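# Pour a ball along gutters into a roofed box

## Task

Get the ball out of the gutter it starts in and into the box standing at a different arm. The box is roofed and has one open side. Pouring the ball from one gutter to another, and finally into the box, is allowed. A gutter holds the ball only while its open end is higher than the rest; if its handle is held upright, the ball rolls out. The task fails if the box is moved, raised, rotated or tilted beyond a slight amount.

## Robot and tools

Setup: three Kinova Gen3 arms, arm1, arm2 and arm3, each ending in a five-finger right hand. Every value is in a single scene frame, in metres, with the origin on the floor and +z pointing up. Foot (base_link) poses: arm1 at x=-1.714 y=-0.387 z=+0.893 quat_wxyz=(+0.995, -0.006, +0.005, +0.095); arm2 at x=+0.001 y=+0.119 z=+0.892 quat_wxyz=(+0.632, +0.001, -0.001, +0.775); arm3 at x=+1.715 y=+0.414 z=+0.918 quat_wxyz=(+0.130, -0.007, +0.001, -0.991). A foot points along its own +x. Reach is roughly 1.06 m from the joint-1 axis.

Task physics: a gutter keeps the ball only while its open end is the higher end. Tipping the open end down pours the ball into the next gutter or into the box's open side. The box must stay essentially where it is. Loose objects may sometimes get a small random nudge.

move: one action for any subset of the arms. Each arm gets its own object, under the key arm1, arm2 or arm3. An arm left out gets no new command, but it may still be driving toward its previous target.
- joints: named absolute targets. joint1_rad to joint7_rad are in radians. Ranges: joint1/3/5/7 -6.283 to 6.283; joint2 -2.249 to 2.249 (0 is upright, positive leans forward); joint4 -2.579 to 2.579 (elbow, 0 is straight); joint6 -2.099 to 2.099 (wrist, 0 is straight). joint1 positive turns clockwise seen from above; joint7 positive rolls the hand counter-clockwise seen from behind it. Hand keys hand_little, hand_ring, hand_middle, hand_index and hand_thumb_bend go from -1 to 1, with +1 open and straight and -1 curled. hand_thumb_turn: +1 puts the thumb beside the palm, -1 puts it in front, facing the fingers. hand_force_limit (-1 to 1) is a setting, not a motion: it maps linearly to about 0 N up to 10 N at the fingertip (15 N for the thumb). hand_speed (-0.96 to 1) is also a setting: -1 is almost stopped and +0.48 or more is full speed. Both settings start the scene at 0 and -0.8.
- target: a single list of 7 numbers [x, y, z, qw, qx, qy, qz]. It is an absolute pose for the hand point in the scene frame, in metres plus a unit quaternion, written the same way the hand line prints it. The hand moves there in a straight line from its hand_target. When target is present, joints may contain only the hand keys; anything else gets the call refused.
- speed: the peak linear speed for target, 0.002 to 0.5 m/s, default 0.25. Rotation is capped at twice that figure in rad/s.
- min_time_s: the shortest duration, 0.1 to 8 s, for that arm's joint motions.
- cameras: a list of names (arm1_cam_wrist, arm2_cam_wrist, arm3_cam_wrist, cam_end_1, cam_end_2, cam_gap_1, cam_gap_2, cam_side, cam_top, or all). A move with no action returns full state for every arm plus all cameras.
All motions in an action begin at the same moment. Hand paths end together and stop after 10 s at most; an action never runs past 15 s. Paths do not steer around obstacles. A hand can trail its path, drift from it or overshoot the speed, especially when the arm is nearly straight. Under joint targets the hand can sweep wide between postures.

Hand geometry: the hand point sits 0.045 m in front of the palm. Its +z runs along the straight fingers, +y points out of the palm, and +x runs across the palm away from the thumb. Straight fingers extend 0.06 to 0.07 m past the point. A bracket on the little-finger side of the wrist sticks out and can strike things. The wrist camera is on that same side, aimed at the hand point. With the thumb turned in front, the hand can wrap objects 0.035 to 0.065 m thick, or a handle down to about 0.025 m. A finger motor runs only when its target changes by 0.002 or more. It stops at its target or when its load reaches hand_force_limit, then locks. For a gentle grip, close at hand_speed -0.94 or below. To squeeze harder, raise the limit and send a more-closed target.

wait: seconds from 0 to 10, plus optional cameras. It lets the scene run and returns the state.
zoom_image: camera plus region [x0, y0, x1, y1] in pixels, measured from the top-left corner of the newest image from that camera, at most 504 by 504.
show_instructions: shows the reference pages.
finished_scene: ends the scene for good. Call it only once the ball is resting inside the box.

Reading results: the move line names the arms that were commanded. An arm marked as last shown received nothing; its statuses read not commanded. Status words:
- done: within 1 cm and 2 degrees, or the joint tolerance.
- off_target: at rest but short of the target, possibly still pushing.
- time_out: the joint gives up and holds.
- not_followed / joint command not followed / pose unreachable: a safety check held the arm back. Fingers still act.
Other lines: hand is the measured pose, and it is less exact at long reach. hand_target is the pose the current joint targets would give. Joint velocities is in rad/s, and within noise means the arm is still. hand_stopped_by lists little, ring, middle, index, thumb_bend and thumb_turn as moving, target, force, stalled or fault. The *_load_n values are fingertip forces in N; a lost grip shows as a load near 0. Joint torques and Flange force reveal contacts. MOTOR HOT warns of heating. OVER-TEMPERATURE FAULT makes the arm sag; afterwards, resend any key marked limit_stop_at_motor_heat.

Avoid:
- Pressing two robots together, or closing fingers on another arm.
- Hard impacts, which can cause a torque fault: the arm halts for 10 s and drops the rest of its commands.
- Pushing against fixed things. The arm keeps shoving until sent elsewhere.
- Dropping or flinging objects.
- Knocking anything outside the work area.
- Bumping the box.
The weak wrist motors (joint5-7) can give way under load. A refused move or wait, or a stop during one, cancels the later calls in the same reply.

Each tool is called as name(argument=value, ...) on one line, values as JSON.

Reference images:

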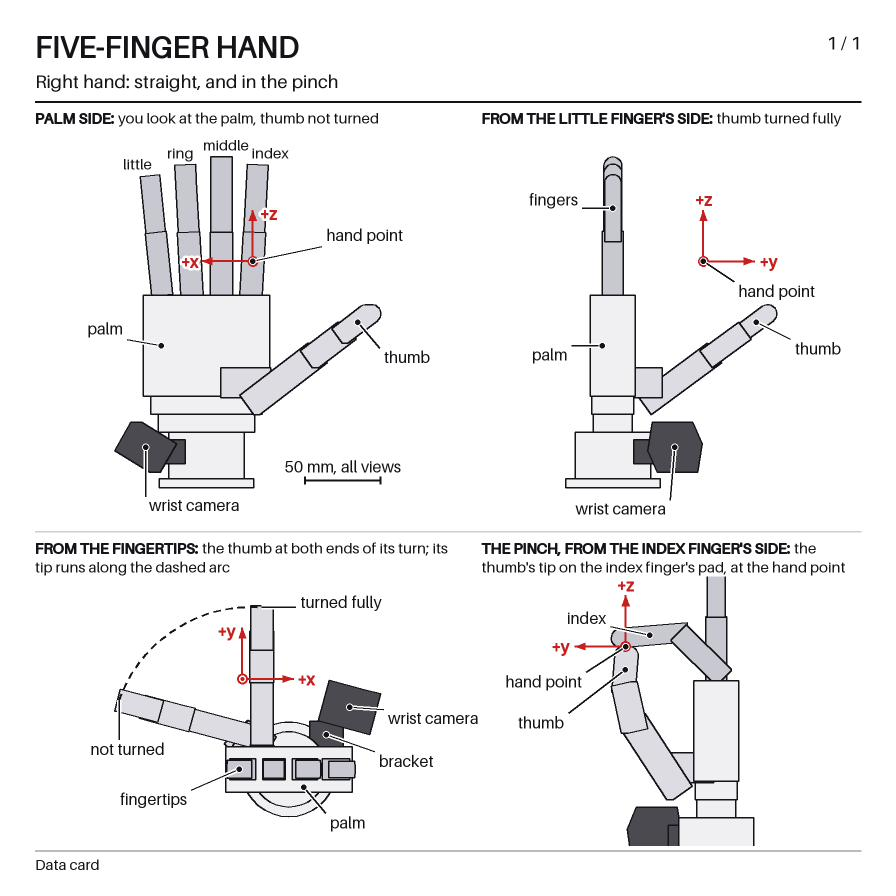

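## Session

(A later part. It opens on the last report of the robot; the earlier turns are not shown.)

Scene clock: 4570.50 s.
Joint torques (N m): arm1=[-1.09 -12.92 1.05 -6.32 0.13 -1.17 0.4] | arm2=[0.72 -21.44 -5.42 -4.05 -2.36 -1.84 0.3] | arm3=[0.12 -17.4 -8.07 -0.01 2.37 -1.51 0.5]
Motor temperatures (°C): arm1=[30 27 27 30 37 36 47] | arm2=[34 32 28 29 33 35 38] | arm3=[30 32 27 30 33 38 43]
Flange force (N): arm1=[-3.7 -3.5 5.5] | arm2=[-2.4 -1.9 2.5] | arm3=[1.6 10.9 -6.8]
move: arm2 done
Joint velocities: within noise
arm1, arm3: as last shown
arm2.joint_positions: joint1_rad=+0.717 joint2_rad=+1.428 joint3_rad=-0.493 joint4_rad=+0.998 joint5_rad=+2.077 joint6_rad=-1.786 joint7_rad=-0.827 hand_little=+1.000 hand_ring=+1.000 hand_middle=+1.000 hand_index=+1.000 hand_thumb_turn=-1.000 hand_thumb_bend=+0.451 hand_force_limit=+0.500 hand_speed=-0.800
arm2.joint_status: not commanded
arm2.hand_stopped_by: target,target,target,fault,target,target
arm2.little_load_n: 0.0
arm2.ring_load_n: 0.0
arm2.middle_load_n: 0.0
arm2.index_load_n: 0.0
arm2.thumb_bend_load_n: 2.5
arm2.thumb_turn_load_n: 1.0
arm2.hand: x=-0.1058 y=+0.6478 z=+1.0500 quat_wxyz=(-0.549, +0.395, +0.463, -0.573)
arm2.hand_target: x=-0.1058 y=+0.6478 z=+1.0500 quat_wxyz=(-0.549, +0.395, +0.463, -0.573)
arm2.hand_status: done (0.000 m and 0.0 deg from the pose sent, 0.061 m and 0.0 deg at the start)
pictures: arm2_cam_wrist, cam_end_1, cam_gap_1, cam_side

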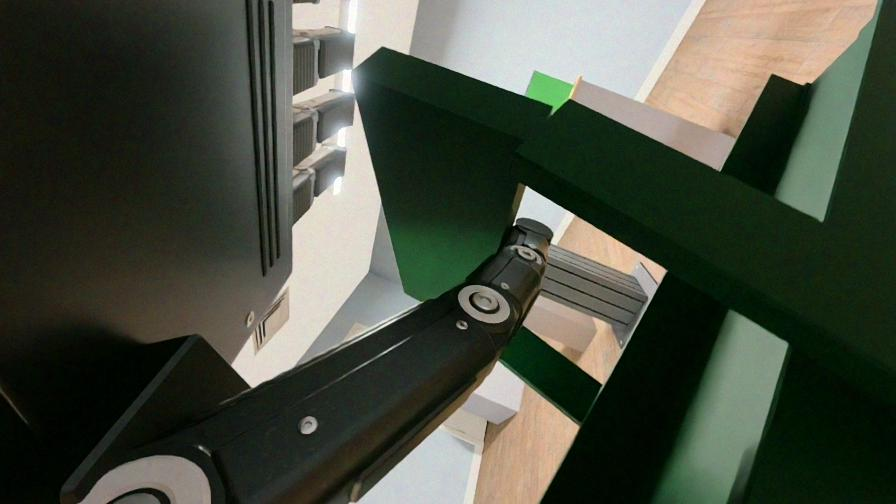

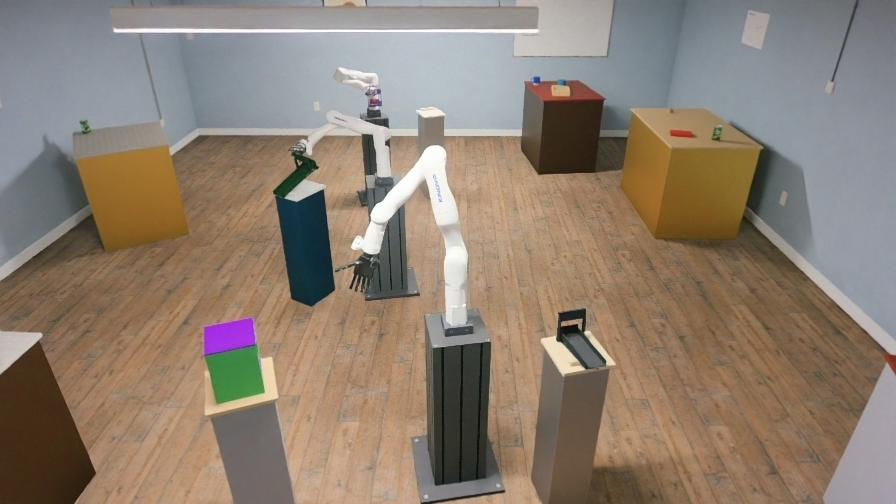

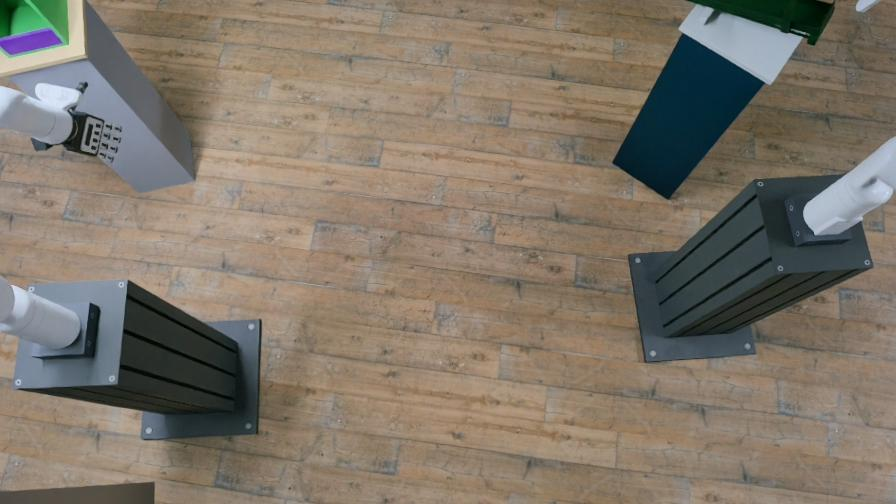

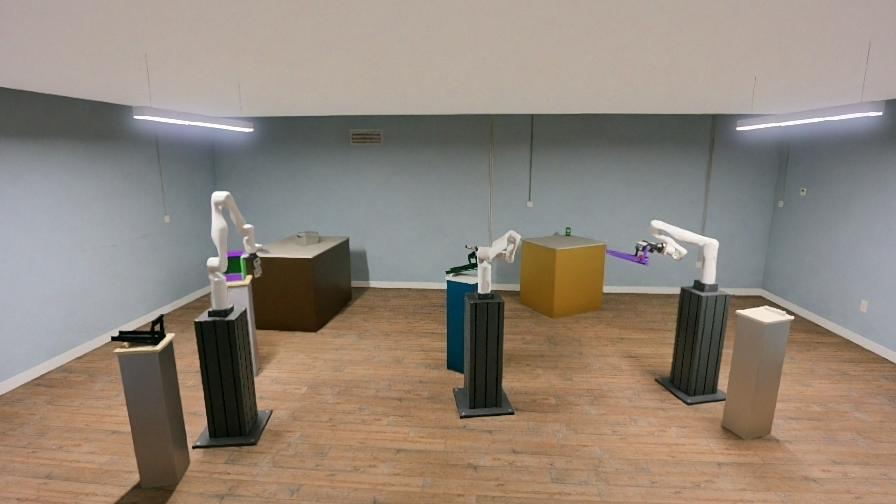

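move(arm2={"target": [-0.1242, 0.6505, 0.9919, 0.54926, -0.39501, -0.46253, 0.57304], "speed": 0.06}, cameras=["arm2_cam_wrist","cam_gap_1","cam_side","cam_end_1"])

zoom_image(camera="arm2_cam_wrist", region=[300, 0, 800, 504])

zoom_image(camera="cam_end_1", region=[250, 130, 350, 210])

zoom_image(camera="cam_side", region=[430, 230, 510, 290])

Scene clock: 4612.23 s.
Joint torques (N m): arm1=[-1.13 -12.94 1.06 -6.32 0.15 -1.18 0.37] | arm2=[0.65 -21.34 -5.08 -3.63 -2.24 -1.76 0.2] | arm3=[0.1 -17.39 -8.08 0.06 2.41 -1.51 0.51]
Motor temperatures (°C): arm1=[30 27 27 30 37 36 47] | arm2=[34 32 28 29 33 35 38] | arm3=[30 32 27 30 33 38 43]
Flange force (N): arm1=[-3.7 -3.8 5.5] | arm2=[-2.5 -2.6 2.4] | arm3=[1.6 10.9 -6.5]
move: arm2 done
Joint velocities: within noise
arm1, arm3: as last shown
arm2.joint_positions: joint1_rad=+0.675 joint2_rad=+1.542 joint3_rad=-0.482 joint4_rad=+0.923 joint5_rad=+2.095 joint6_rad=-1.777 joint7_rad=-0.779 hand_little=+1.000 hand_ring=+1.000 hand_middle=+1.000 hand_index=+1.000 hand_thumb_turn=-1.000 hand_thumb_bend=+0.451 hand_force_limit=+0.500 hand_speed=-0.800
arm2.joint_status: not commanded
arm2.hand_stopped_by: target,target,target,fault,target,target
arm2.little_load_n: 0.0
arm2.ring_load_n: 0.0
arm2.middle_load_n: 0.0
arm2.index_load_n: 0.0
arm2.thumb_bend_load_n: 2.0
arm2.thumb_turn_load_n: 0.5
arm2.hand: x=-0.1242 y=+0.6505 z=+0.9919 quat_wxyz=(-0.549, +0.395, +0.463, -0.573)
arm2.hand_target: x=-0.1242 y=+0.6505 z=+0.9919 quat_wxyz=(-0.549, +0.395, +0.463, -0.573)
arm2.hand_status: done (0.000 m and 0.0 deg from the pose sent, 0.061 m and 0.0 deg at the start)
arm3.middle_load_n: 0.5
arm3.thumb_turn_load_n: 0.5
pictures: arm2_cam_wrist, cam_end_1, cam_gap_1, cam_side

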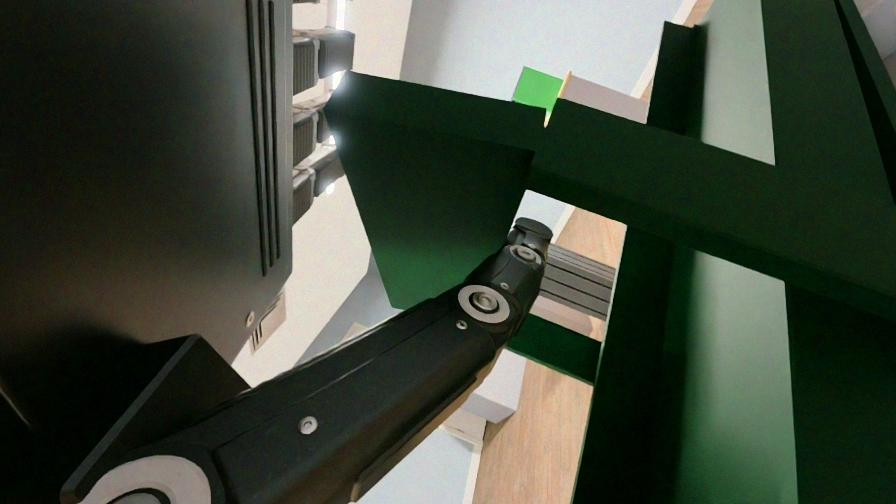

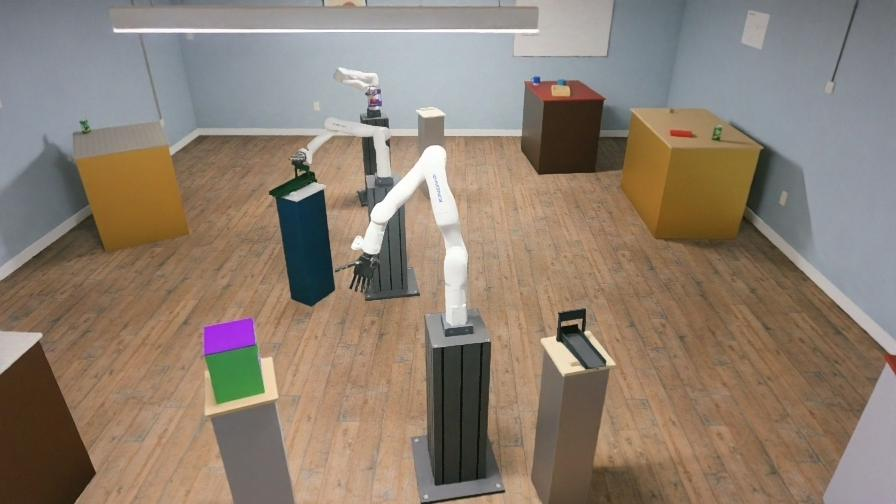

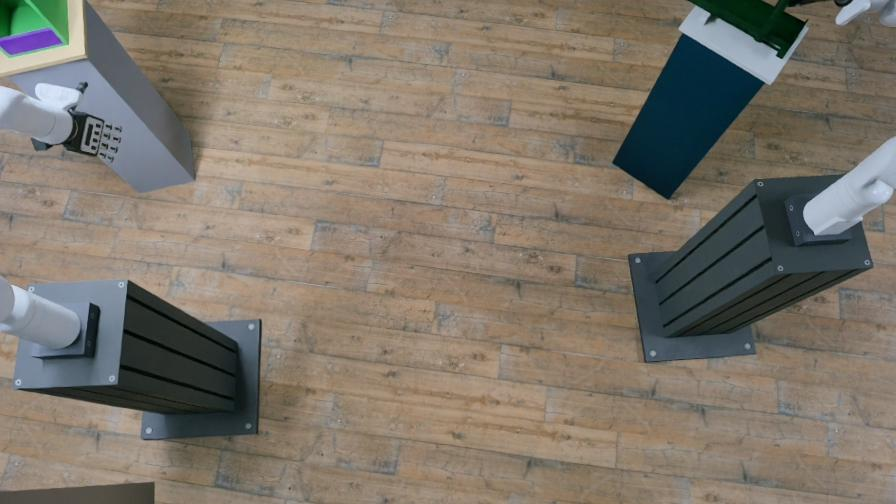

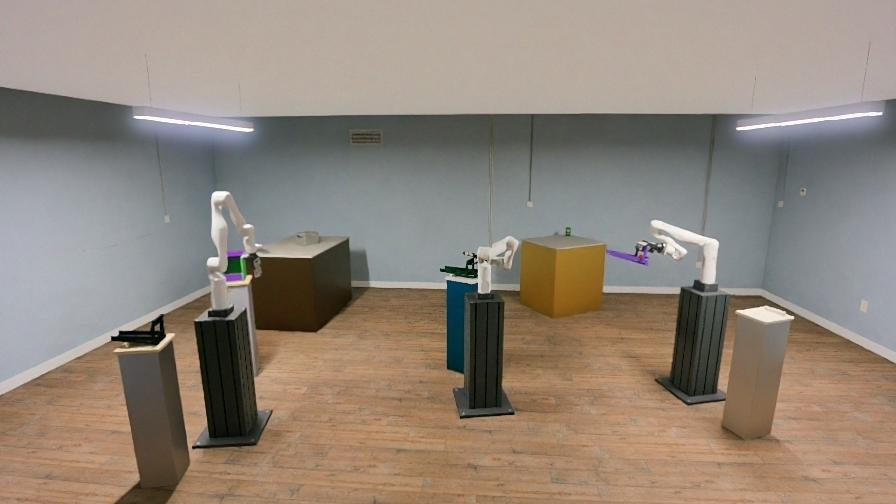

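Scaled by 1.000.

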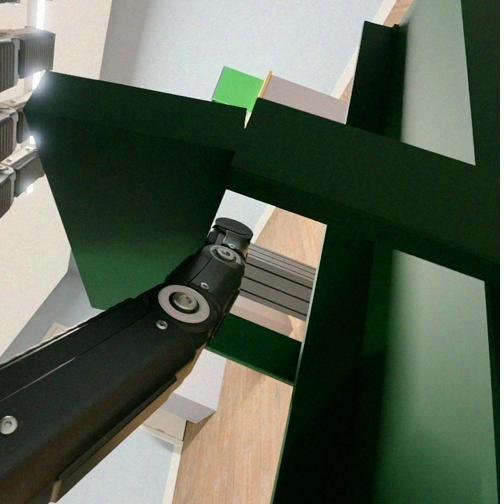

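Scaled by 5.040 from the camera's image (finer frame: 1280x720).

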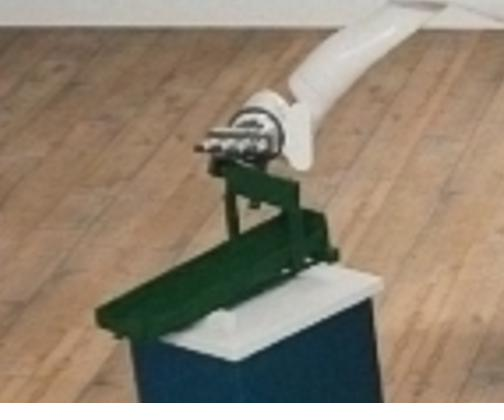

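Scaled by 6.300 from the camera's image (finer frame: 1280x720).

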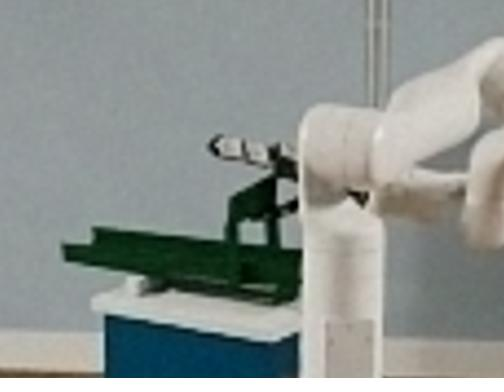

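move(arm2={"target": [-0.1313, 0.6514, 0.9665, 0.54926, -0.39501, -0.46253, 0.57304], "speed": 0.04}, cameras=["arm2_cam_wrist"])

move(arm2={"joints": {"hand_thumb_bend": 1.0, "hand_thumb_turn": 1.0, "hand_speed": -0.7}}, cameras=["arm2_cam_wrist","cam_side","cam_end_1"])

zoom_image(camera="cam_end_1", region=[250, 130, 350, 210])

zoom_image(camera="cam_side", region=[430, 230, 510, 290])

Scene clock: 4638.63 s.
Joint torques (N m): arm1=[-1.14 -12.96 1.09 -6.34 0.17 -1.18 0.37] | arm2=[0.75 -20.56 -4.38 -3.51 -1.77 -1.46 0.27] | arm3=[0.16 -17.38 -8.04 0.02 2.43 -1.5 0.52]
Motor temperatures (°C): arm1=[30 27 27 30 37 36 47] | arm2=[34 32 28 29 33 35 38] | arm3=[30 32 27 30 33 38 43]
Flange force (N): arm1=[-3.7 -4.0 5.5] | arm2=[-2.2 -4.5 3.0] | arm3=[1.3 10.7 -6.6]
move: arm2 done
Joint velocities: within noise
arm1, arm3: as last shown
arm1.index_load_n: -0.5
arm2.joint_positions: joint1_rad=+0.656 joint2_rad=+1.596 joint3_rad=-0.478 joint4_rad=+0.877 joint5_rad=+2.102 joint6_rad=-1.779 joint7_rad=-0.765 hand_little=+1.000 hand_ring=+1.000 hand_middle=+1.000 hand_index=+1.000 hand_thumb_turn=-1.000 hand_thumb_bend=+0.450 hand_force_limit=+0.500 hand_speed=-0.800
arm2.joint_status: not commanded
arm2.hand_stopped_by: target,target,target,fault,target,target
arm2.little_load_n: -0.5
arm2.ring_load_n: 0.0
arm2.middle_load_n: -0.5
arm2.index_load_n: 0.0
arm2.thumb_bend_load_n: 0.0
arm2.thumb_turn_load_n: 0.0
arm2.hand: x=-0.1313 y=+0.6514 z=+0.9665 quat_wxyz=(-0.549, +0.395, +0.463, -0.573)
arm2.hand_target: x=-0.1313 y=+0.6514 z=+0.9665 quat_wxyz=(-0.549, +0.395, +0.463, -0.573)
arm2.hand_status: done (0.000 m and 0.0 deg from the pose sent, 0.026 m and 0.0 deg at the start)
arm3.ring_load_n: -0.5
arm3.middle_load_n: 1.0
arm3.index_load_n: 0.5
arm3.thumb_turn_load_n: 1.0

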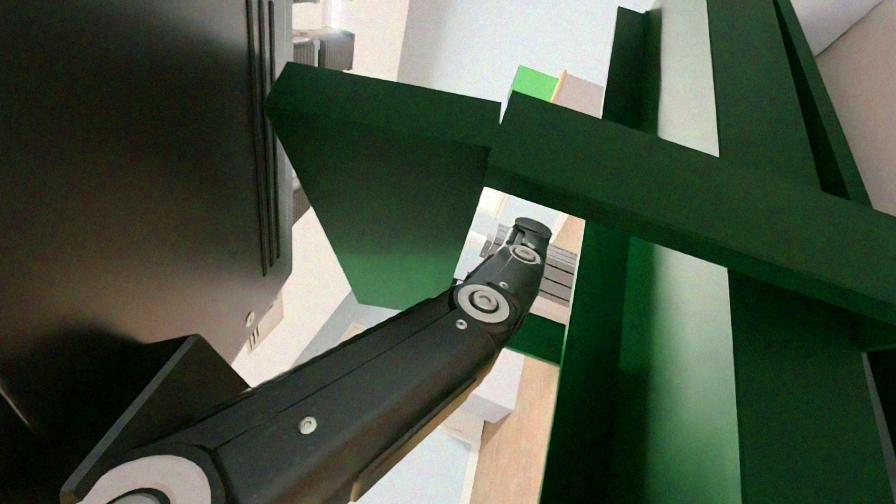

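Scene clock: 4642.57 s.
Joint torques (N m): arm1=[-1.07 -12.89 1.08 -6.28 0.12 -1.16 0.39] | arm2=[0.71 -20.55 -4.5 -3.52 -1.74 -1.43 0.23] | arm3=[0.12 -17.4 -8.12 0.01 2.4 -1.47 0.48]
Motor temperatures (°C): arm1=[30 27 27 30 37 36 47] | arm2=[34 32 28 29 33 35 38] | arm3=[30 32 27 30 33 38 43]
Flange force (N): arm1=[-3.8 -3.5 5.4] | arm2=[-2.4 -4.5 3.0] | arm3=[1.4 11.0 -6.9]
move: arm2 done
Joint velocities: within noise
arm1, arm3: as last shown
arm1.index_load_n: 0.0
arm2.joint_positions: joint1_rad=+0.656 joint2_rad=+1.596 joint3_rad=-0.478 joint4_rad=+0.877 joint5_rad=+2.102 joint6_rad=-1.779 joint7_rad=-0.765 hand_little=+1.000 hand_ring=+1.000 hand_middle=+1.000 hand_index=+1.000 hand_thumb_turn=+1.000 hand_thumb_bend=+1.000 hand_force_limit=+0.500 hand_speed=-0.700
arm2.joint_status: all done
arm2.hand_stopped_by: target,target,target,fault,target,target
arm2.little_load_n: 0.0
arm2.ring_load_n: -0.5
arm2.middle_load_n: 0.0
arm2.index_load_n: 0.0
arm2.thumb_bend_load_n: 0.0
arm2.thumb_turn_load_n: -0.5
arm2.hand: x=-0.1313 y=+0.6514 z=+0.9665 quat_wxyz=(-0.549, +0.395, +0.463, -0.573)
arm2.hand_target: x=-0.1313 y=+0.6514 z=+0.9665 quat_wxyz=(-0.549, +0.395, +0.463, -0.573)
arm2.hand_status: not commanded
arm3.ring_load_n: 0.0
arm3.thumb_turn_load_n: 0.5
pictures: arm2_cam_wrist, cam_end_1, cam_side

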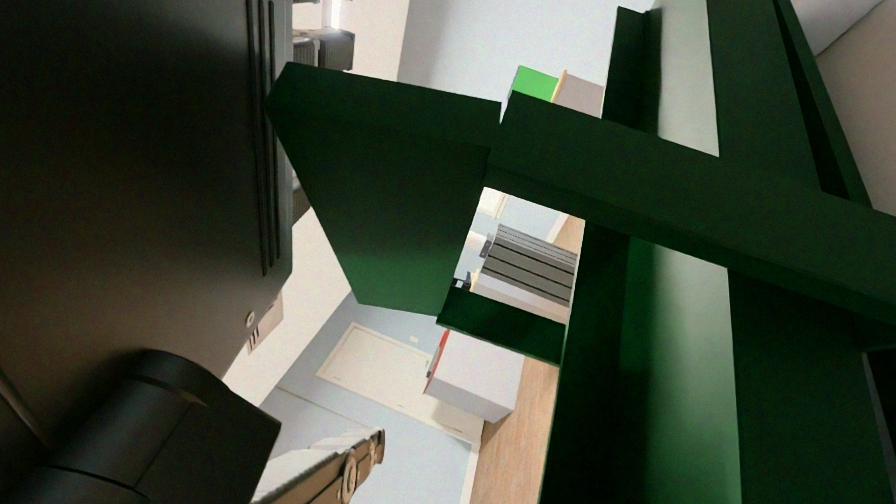

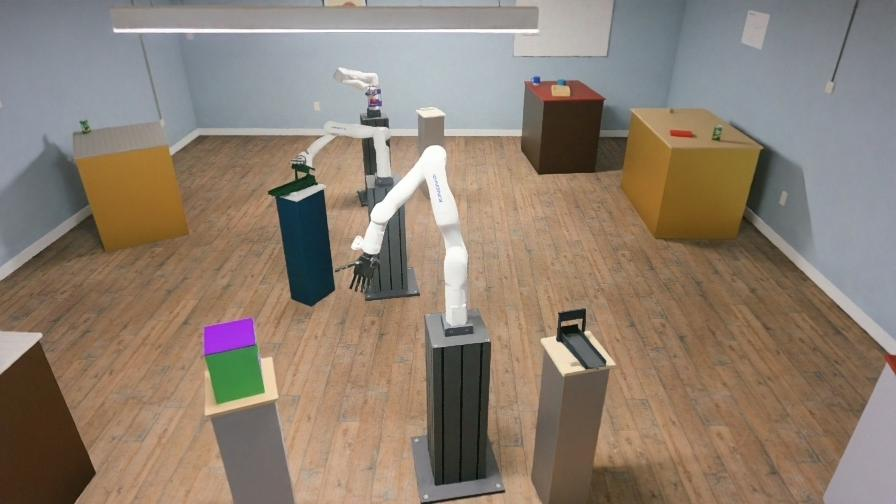

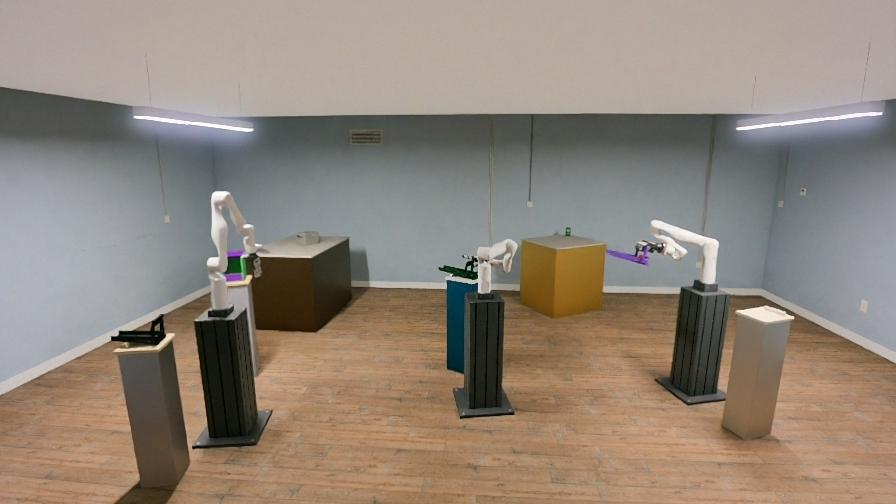

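Scaled by 5.040 from the camera's image (finer frame: 1280x720).

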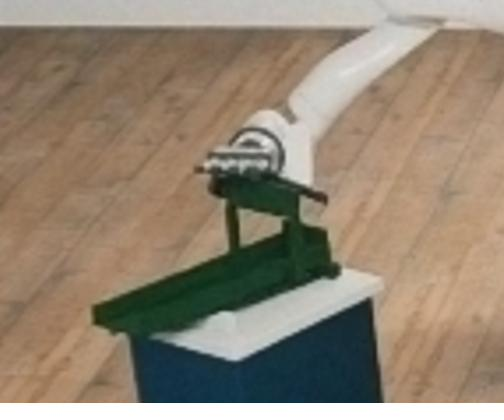

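Scaled by 6.300 from the camera's image (finer frame: 1280x720).

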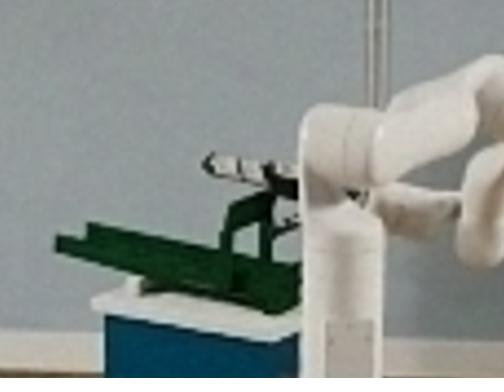

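move(arm2={"target": [-0.1260, 0.6507, 0.990, 0.54926, -0.39501, -0.46253, 0.57304], "speed": 0.04}, cameras=["arm2_cam_wrist","cam_end_1"])

zoom_image(camera="cam_end_1", region=[250, 130, 350, 210])

Scene clock: 4651.10 s.
Joint torques (N m): arm1=[-1.06 -12.92 1.05 -6.31 0.18 -1.2 0.4] | arm2=[0.73 -20.57 -4.53 -3.64 -1.79 -1.47 0.23] | arm3=[0.17 -17.41 -8.07 -0.02 2.41 -1.51 0.49]
Motor temperatures (°C): arm1=[30 27 27 30 37 36 47] | arm2=[34 32 28 29 33 35 38] | arm3=[30 32 27 30 33 38 43]
Flange force (N): arm1=[-3.8 -3.5 5.3] | arm2=[-2.6 -4.3 3.2] | arm3=[1.3 10.8 -6.8]
move: arm2 done
Joint velocities: within noise
arm1, arm3: as last shown
arm1.index_load_n: 0.5
arm2.joint_positions: joint1_rad=+0.672 joint2_rad=+1.546 joint3_rad=-0.482 joint4_rad=+0.921 joint5_rad=+2.096 joint6_rad=-1.775 joint7_rad=-0.777 hand_little=+1.000 hand_ring=+1.000 hand_middle=+1.000 hand_index=+1.000 hand_thumb_turn=+1.000 hand_thumb_bend=+1.000 hand_force_limit=+0.500 hand_speed=-0.700
arm2.joint_status: not commanded
arm2.hand_stopped_by: target,target,target,fault,target,target
arm2.little_load_n: 0.0
arm2.ring_load_n: 0.0
arm2.middle_load_n: 0.0
arm2.index_load_n: 0.0
arm2.thumb_bend_load_n: 0.0
arm2.thumb_turn_load_n: 0.0
arm2.hand: x=-0.1260 y=+0.6507 z=+0.9900 quat_wxyz=(-0.549, +0.395, +0.463, -0.573)
arm2.hand_target: x=-0.1260 y=+0.6507 z=+0.9900 quat_wxyz=(-0.549, +0.395, +0.463, -0.573)
arm2.hand_status: done (0.000 m and 0.0 deg from the pose sent, 0.024 m and 0.0 deg at the start)
arm3.middle_load_n: 0.5
arm3.index_load_n: 1.0
arm3.thumb_bend_load_n: 12.5
arm3.thumb_turn_load_n: 1.0

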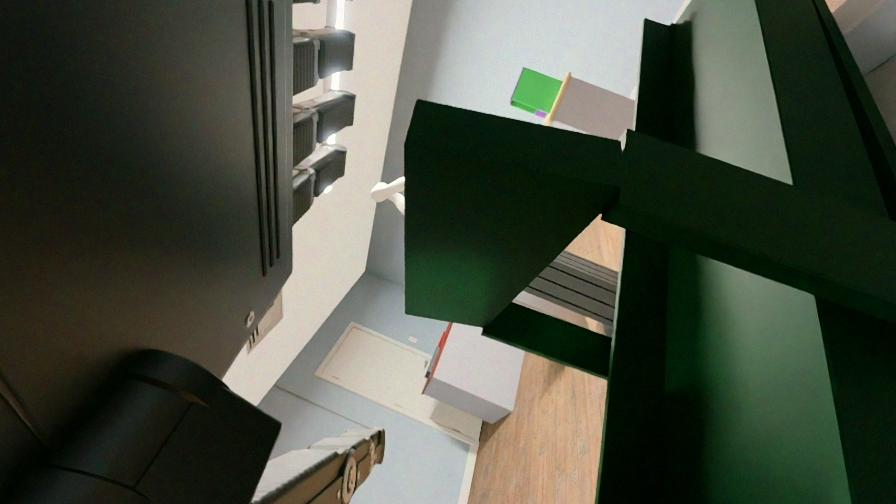

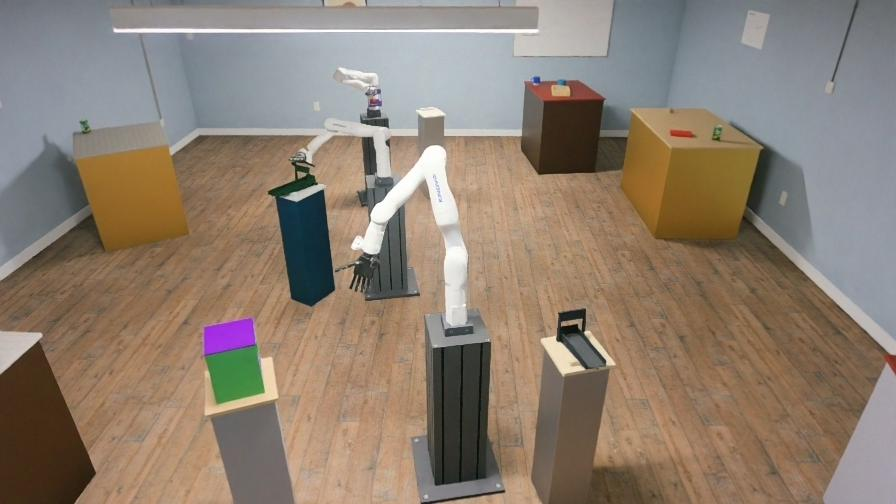

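Scaled by 5.040 from the camera's image (finer frame: 1280x720).

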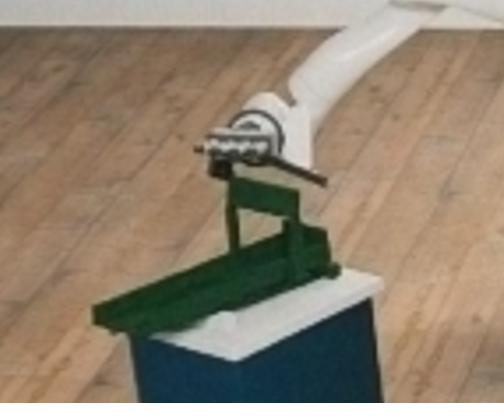

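move(arm2={"target": [-0.09, 0.63, 1.11, 0.54926, -0.39501, -0.46253, 0.57304], "speed": 0.15}, cameras=["arm2_cam_wrist","cam_end_1","cam_gap_1"])

zoom_image(camera="cam_end_1", region=[250, 130, 350, 210])

zoom_image(camera="cam_gap_1", region=[660, 0, 896, 120])

Scene clock: 4681.60 s.
Joint torques (N m): arm1=[-1.13 -12.92 1.11 -6.24 0.15 -1.19 0.41] | arm2=[0.66 -19.86 -4.72 -4.09 -1.85 -1.24 0.27] | arm3=[0.13 -17.42 -8.09 0 2.42 -1.47 0.5]
Motor temperatures (°C): arm1=[30 27 27 30 37 36 47] | arm2=[34 32 28 29 33 35 38] | arm3=[30 32 27 30 33 38 43]
Flange force (N): arm1=[-3.9 -3.7 5.3] | arm2=[-1.9 -3.6 2.6] | arm3=[1.4 10.9 -6.9]
move: arm2 done
Joint velocities: within noise
arm1, arm3: as last shown
arm1.index_load_n: 0.0
arm1.thumb_bend_load_n: -0.5
arm2.joint_positions: joint1_rad=+0.774 joint2_rad=+1.296 joint3_rad=-0.507 joint4_rad=+1.118 joint5_rad=+2.060 joint6_rad=-1.789 joint7_rad=-0.852 hand_little=+1.000 hand_ring=+1.000 hand_middle=+1.000 hand_index=+1.000 hand_thumb_turn=+1.000 hand_thumb_bend=+1.000 hand_force_limit=+0.500 hand_speed=-0.700
arm2.joint_status: not commanded
arm2.hand_stopped_by: target,target,target,fault,target,target
arm2.little_load_n: 0.0
arm2.ring_load_n: 0.0
arm2.middle_load_n: -0.5
arm2.index_load_n: 0.0
arm2.thumb_bend_load_n: 0.0
arm2.thumb_turn_load_n: 0.0
arm2.hand: x=-0.0900 y=+0.6300 z=+1.1100 quat_wxyz=(-0.549, +0.395, +0.463, -0.573)
arm2.hand_target: x=-0.0900 y=+0.6300 z=+1.1100 quat_wxyz=(-0.549, +0.395, +0.463, -0.573)
arm2.hand_status: done (0.000 m and 0.0 deg from the pose sent, 0.127 m and 0.0 deg at the start)
arm3.middle_load_n: 1.0

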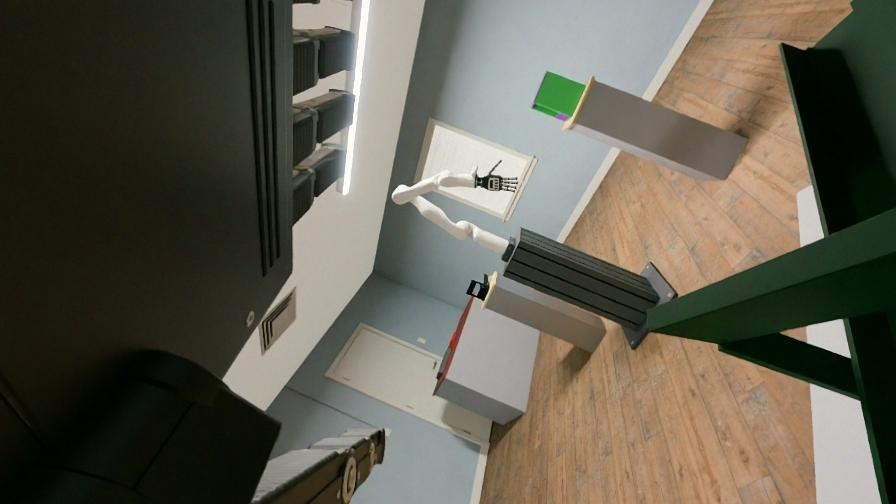

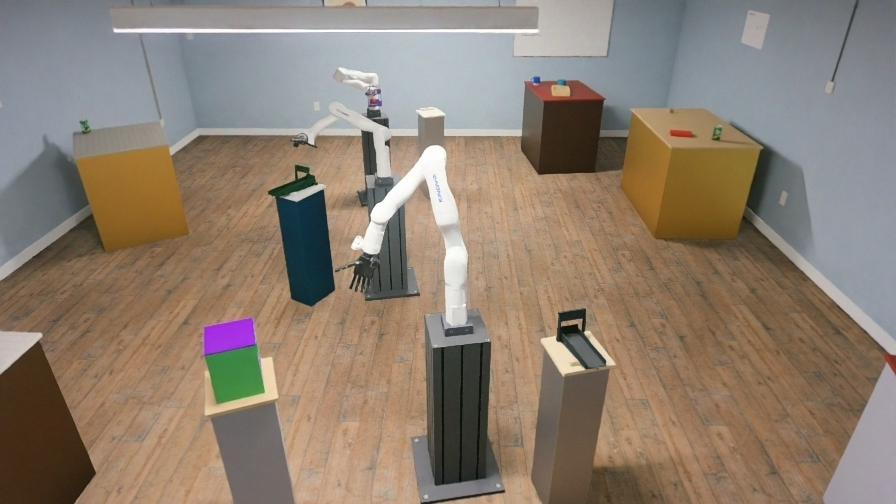

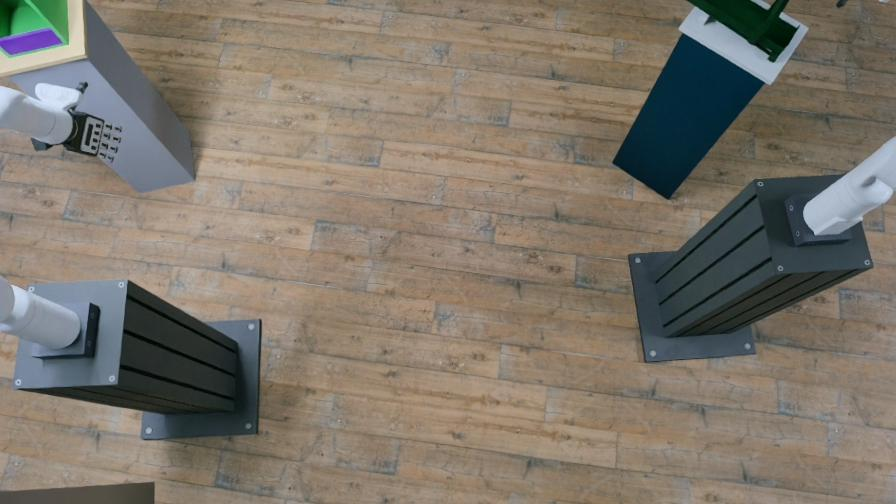

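Scaled by 5.040 from the camera's image (finer frame: 1280x720).

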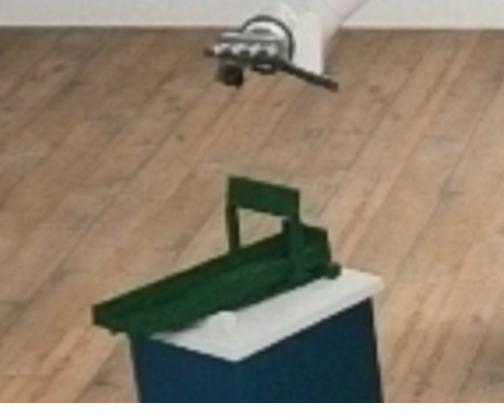

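Scaled by 2.136 from the camera's image (finer frame: 1280x720).

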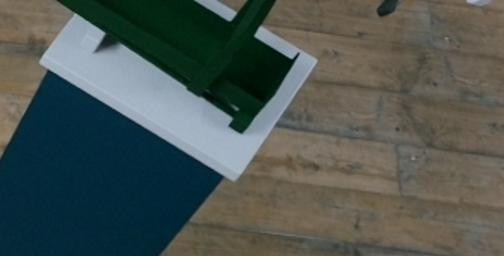

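move(arm2={"joints": {"joint2_rad": 0.8}, "min_time_s": 1.5})

move(arm2={"joints": {"joint1_rad": -0.105, "joint2_rad": 0.45, "joint3_rad": 0.0, "joint4_rad": 1.146, "joint5_rad": 3.1416, "joint6_rad": -1.352, "joint7_rad": -2.367}, "min_time_s": 3}, cameras=["arm2_cam_wrist","cam_side"])

Scene clock: 4720.83 s.
Joint torques (N m): arm1=[-1.18 -12.91 1.08 -6.28 0.13 -1.18 0.41] | arm2=[0.68 -17.1 -3.49 -6.86 -2.38 -0.49 0.24] | arm3=[0.13 -17.37 -8.13 0.06 2.39 -1.49 0.5]
Motor temperatures (°C): arm1=[30 27 27 30 37 36 47] | arm2=[34 33 28 29 33 35 38] | arm3=[30 32 27 30 33 38 43]
Flange force (N): arm1=[-3.8 -3.8 5.4] | arm2=[-2.8 -3.5 3.0] | arm3=[1.5 11.1 -6.7]
move: arm2 done
Joint velocities: within noise
arm1.joint_positions: joint1_rad=-1.300 joint2_rad=+0.200 joint3_rad=+0.000 joint4_rad=+2.182 joint5_rad=+0.000 joint6_rad=+0.427 joint7_rad=-1.571 hand_little=+1.000 hand_ring=+1.000 hand_middle=+1.000 hand_index=+1.000 hand_thumb_turn=+1.000 hand_thumb_bend=+1.000 hand_force_limit=+0.000 hand_speed=-0.800
arm1.joint_status: not commanded
arm1.hand_stopped_by: target,target,target,target,target,target
arm1.little_load_n: 0.0
arm1.ring_load_n: 0.0
arm1.middle_load_n: 0.0
arm1.index_load_n: 0.0
arm1.thumb_bend_load_n: 0.0
arm1.thumb_turn_load_n: 0.0
arm1.hand: x=-1.7128 y=+0.0512 z=+1.0622 quat_wxyz=(-0.114, +0.669, -0.726, -0.111)
arm1.hand_target: x=-1.7128 y=+0.0512 z=+1.0622 quat_wxyz=(-0.114, +0.669, -0.726, -0.111)
arm1.hand_status: not commanded
arm2.joint_positions: joint1_rad=+0.774 joint2_rad=+0.800 joint3_rad=-0.507 joint4_rad=+1.118 joint5_rad=+2.060 joint6_rad=-1.789 joint7_rad=-0.852 hand_little=+1.000 hand_ring=+1.000 hand_middle=+1.000 hand_index=+1.000 hand_thumb_turn=+1.000 hand_thumb_bend=+1.000 hand_force_limit=+0.500 hand_speed=-0.700
arm2.joint_status: all done
arm2.hand_stopped_by: target,target,target,fault,target,target
arm2.little_load_n: 0.0
arm2.ring_load_n: 0.0
arm2.middle_load_n: 0.0
arm2.index_load_n: 0.0
arm2.thumb_bend_load_n: 0.0
arm2.thumb_turn_load_n: 0.0
arm2.hand: x=-0.0973 y=+0.6180 z=+1.2996 quat_wxyz=(-0.553, +0.346, +0.639, -0.407)
arm2.hand_target: x=-0.0973 y=+0.6180 z=+1.2996 quat_wxyz=(-0.553, +0.346, +0.639, -0.407)
arm2.hand_status: not commanded
arm3.joint_positions: joint1_rad=+0.808 joint2_rad=+1.336 joint3_rad=-1.023 joint4_rad=+2.480 joint5_rad=+0.470 joint6_rad=-1.893 joint7_rad=+1.109 hand_little=+0.000 hand_ring=-0.060 hand_middle=-0.099 hand_index=-0.099 hand_thumb_turn=-1.000 hand_thumb_bend=+0.066 hand_force_limit=+0.400 hand_speed=-0.940
arm3.joint_status: not commanded
arm3.hand_stopped_by: target,target,target,target,force,target
arm3.little_load_n: 0.0
arm3.ring_load_n: 0.0
arm3.middle_load_n: 0.5
arm3.index_load_n: 1.0
arm3.thumb_bend_load_n: 13.0
arm3.thumb_turn_load_n: 1.0
arm3.hand: x=+1.1610 y=+0.3040 z=+1.1800 quat_wxyz=(+0.521, -0.379, -0.450, +0.619)
arm3.hand_target: x=+1.1610 y=+0.3040 z=+1.1800 quat_wxyz=(+0.521, -0.379, -0.450, +0.619)
arm3.hand_status: not commanded
pictures: none

Scene clock: 4724.17 s.
Joint torques (N m): arm1=[-1.13 -12.95 1.08 -6.31 0.18 -1.19 0.4] | arm2=[0.65 -14.73 0.14 -8.84 0.01 0.76 0.34] | arm3=[0.12 -17.3 -8.14 0.03 2.41 -1.49 0.51]
Motor temperatures (°C): arm1=[30 27 27 30 37 36 47] | arm2=[34 33 28 29 33 35 38] | arm3=[30 32 27 30 33 38 43]
Flange force (N): arm1=[-3.8 -3.8 5.5] | arm2=[-5.7 2.7 -1.3] | arm3=[1.7 10.8 -6.6]
move: arm2 done
Joint velocities: within noise
arm1, arm3: as last shown
arm2.joint_positions: joint1_rad=-0.105 joint2_rad=+0.450 joint3_rad=+0.000 joint4_rad=+1.146 joint5_rad=+3.142 joint6_rad=-1.352 joint7_rad=-2.367 hand_little=+1.000 hand_ring=+1.000 hand_middle=+1.000 hand_index=+1.000 hand_thumb_turn=+1.000 hand_thumb_bend=+1.000 hand_force_limit=+0.500 hand_speed=-0.700
arm2.joint_status: all done
arm2.hand_stopped_by: target,target,target,fault,target,target
arm2.little_load_n: 0.0
arm2.ring_load_n: 0.0
arm2.middle_load_n: 0.0
arm2.index_load_n: 0.0
arm2.thumb_bend_load_n: 0.0
arm2.thumb_turn_load_n: 0.0
arm2.hand: x=-0.1070 y=+0.6038 z=+1.2203 quat_wxyz=(-0.095, +0.853, +0.512, +0.023)
arm2.hand_target: x=-0.1070 y=+0.6038 z=+1.2203 quat_wxyz=(-0.095, +0.853, +0.512, +0.023)
arm2.hand_status: not commanded
arm3.middle_load_n: 1.0

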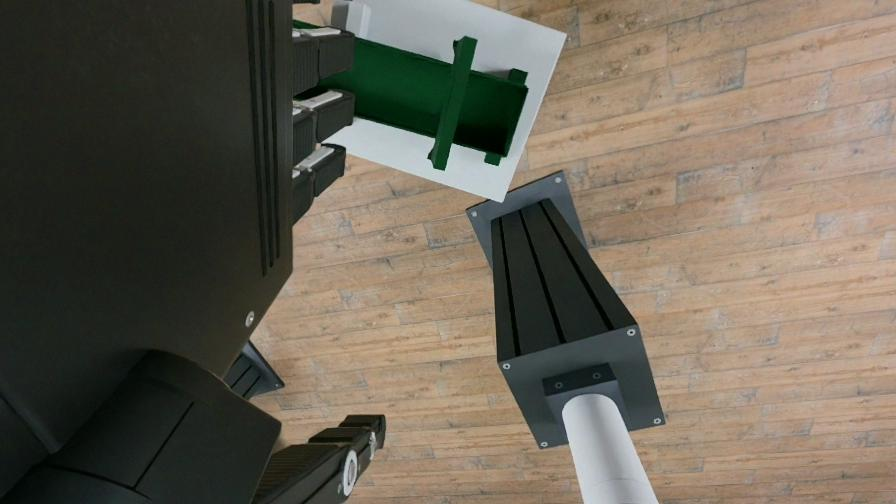

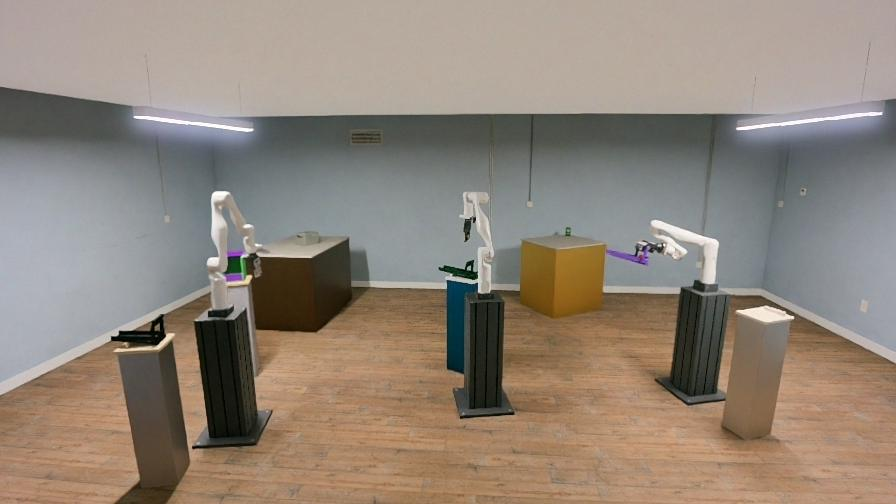

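zoom_image(camera="arm2_cam_wrist", region=[290, 0, 590, 220])

Scaled by 1.680 from the camera's image (finer frame: 1280x720).

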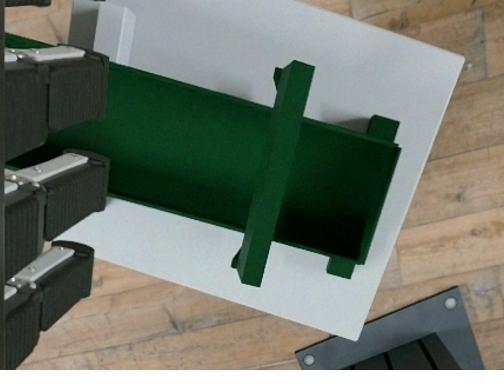

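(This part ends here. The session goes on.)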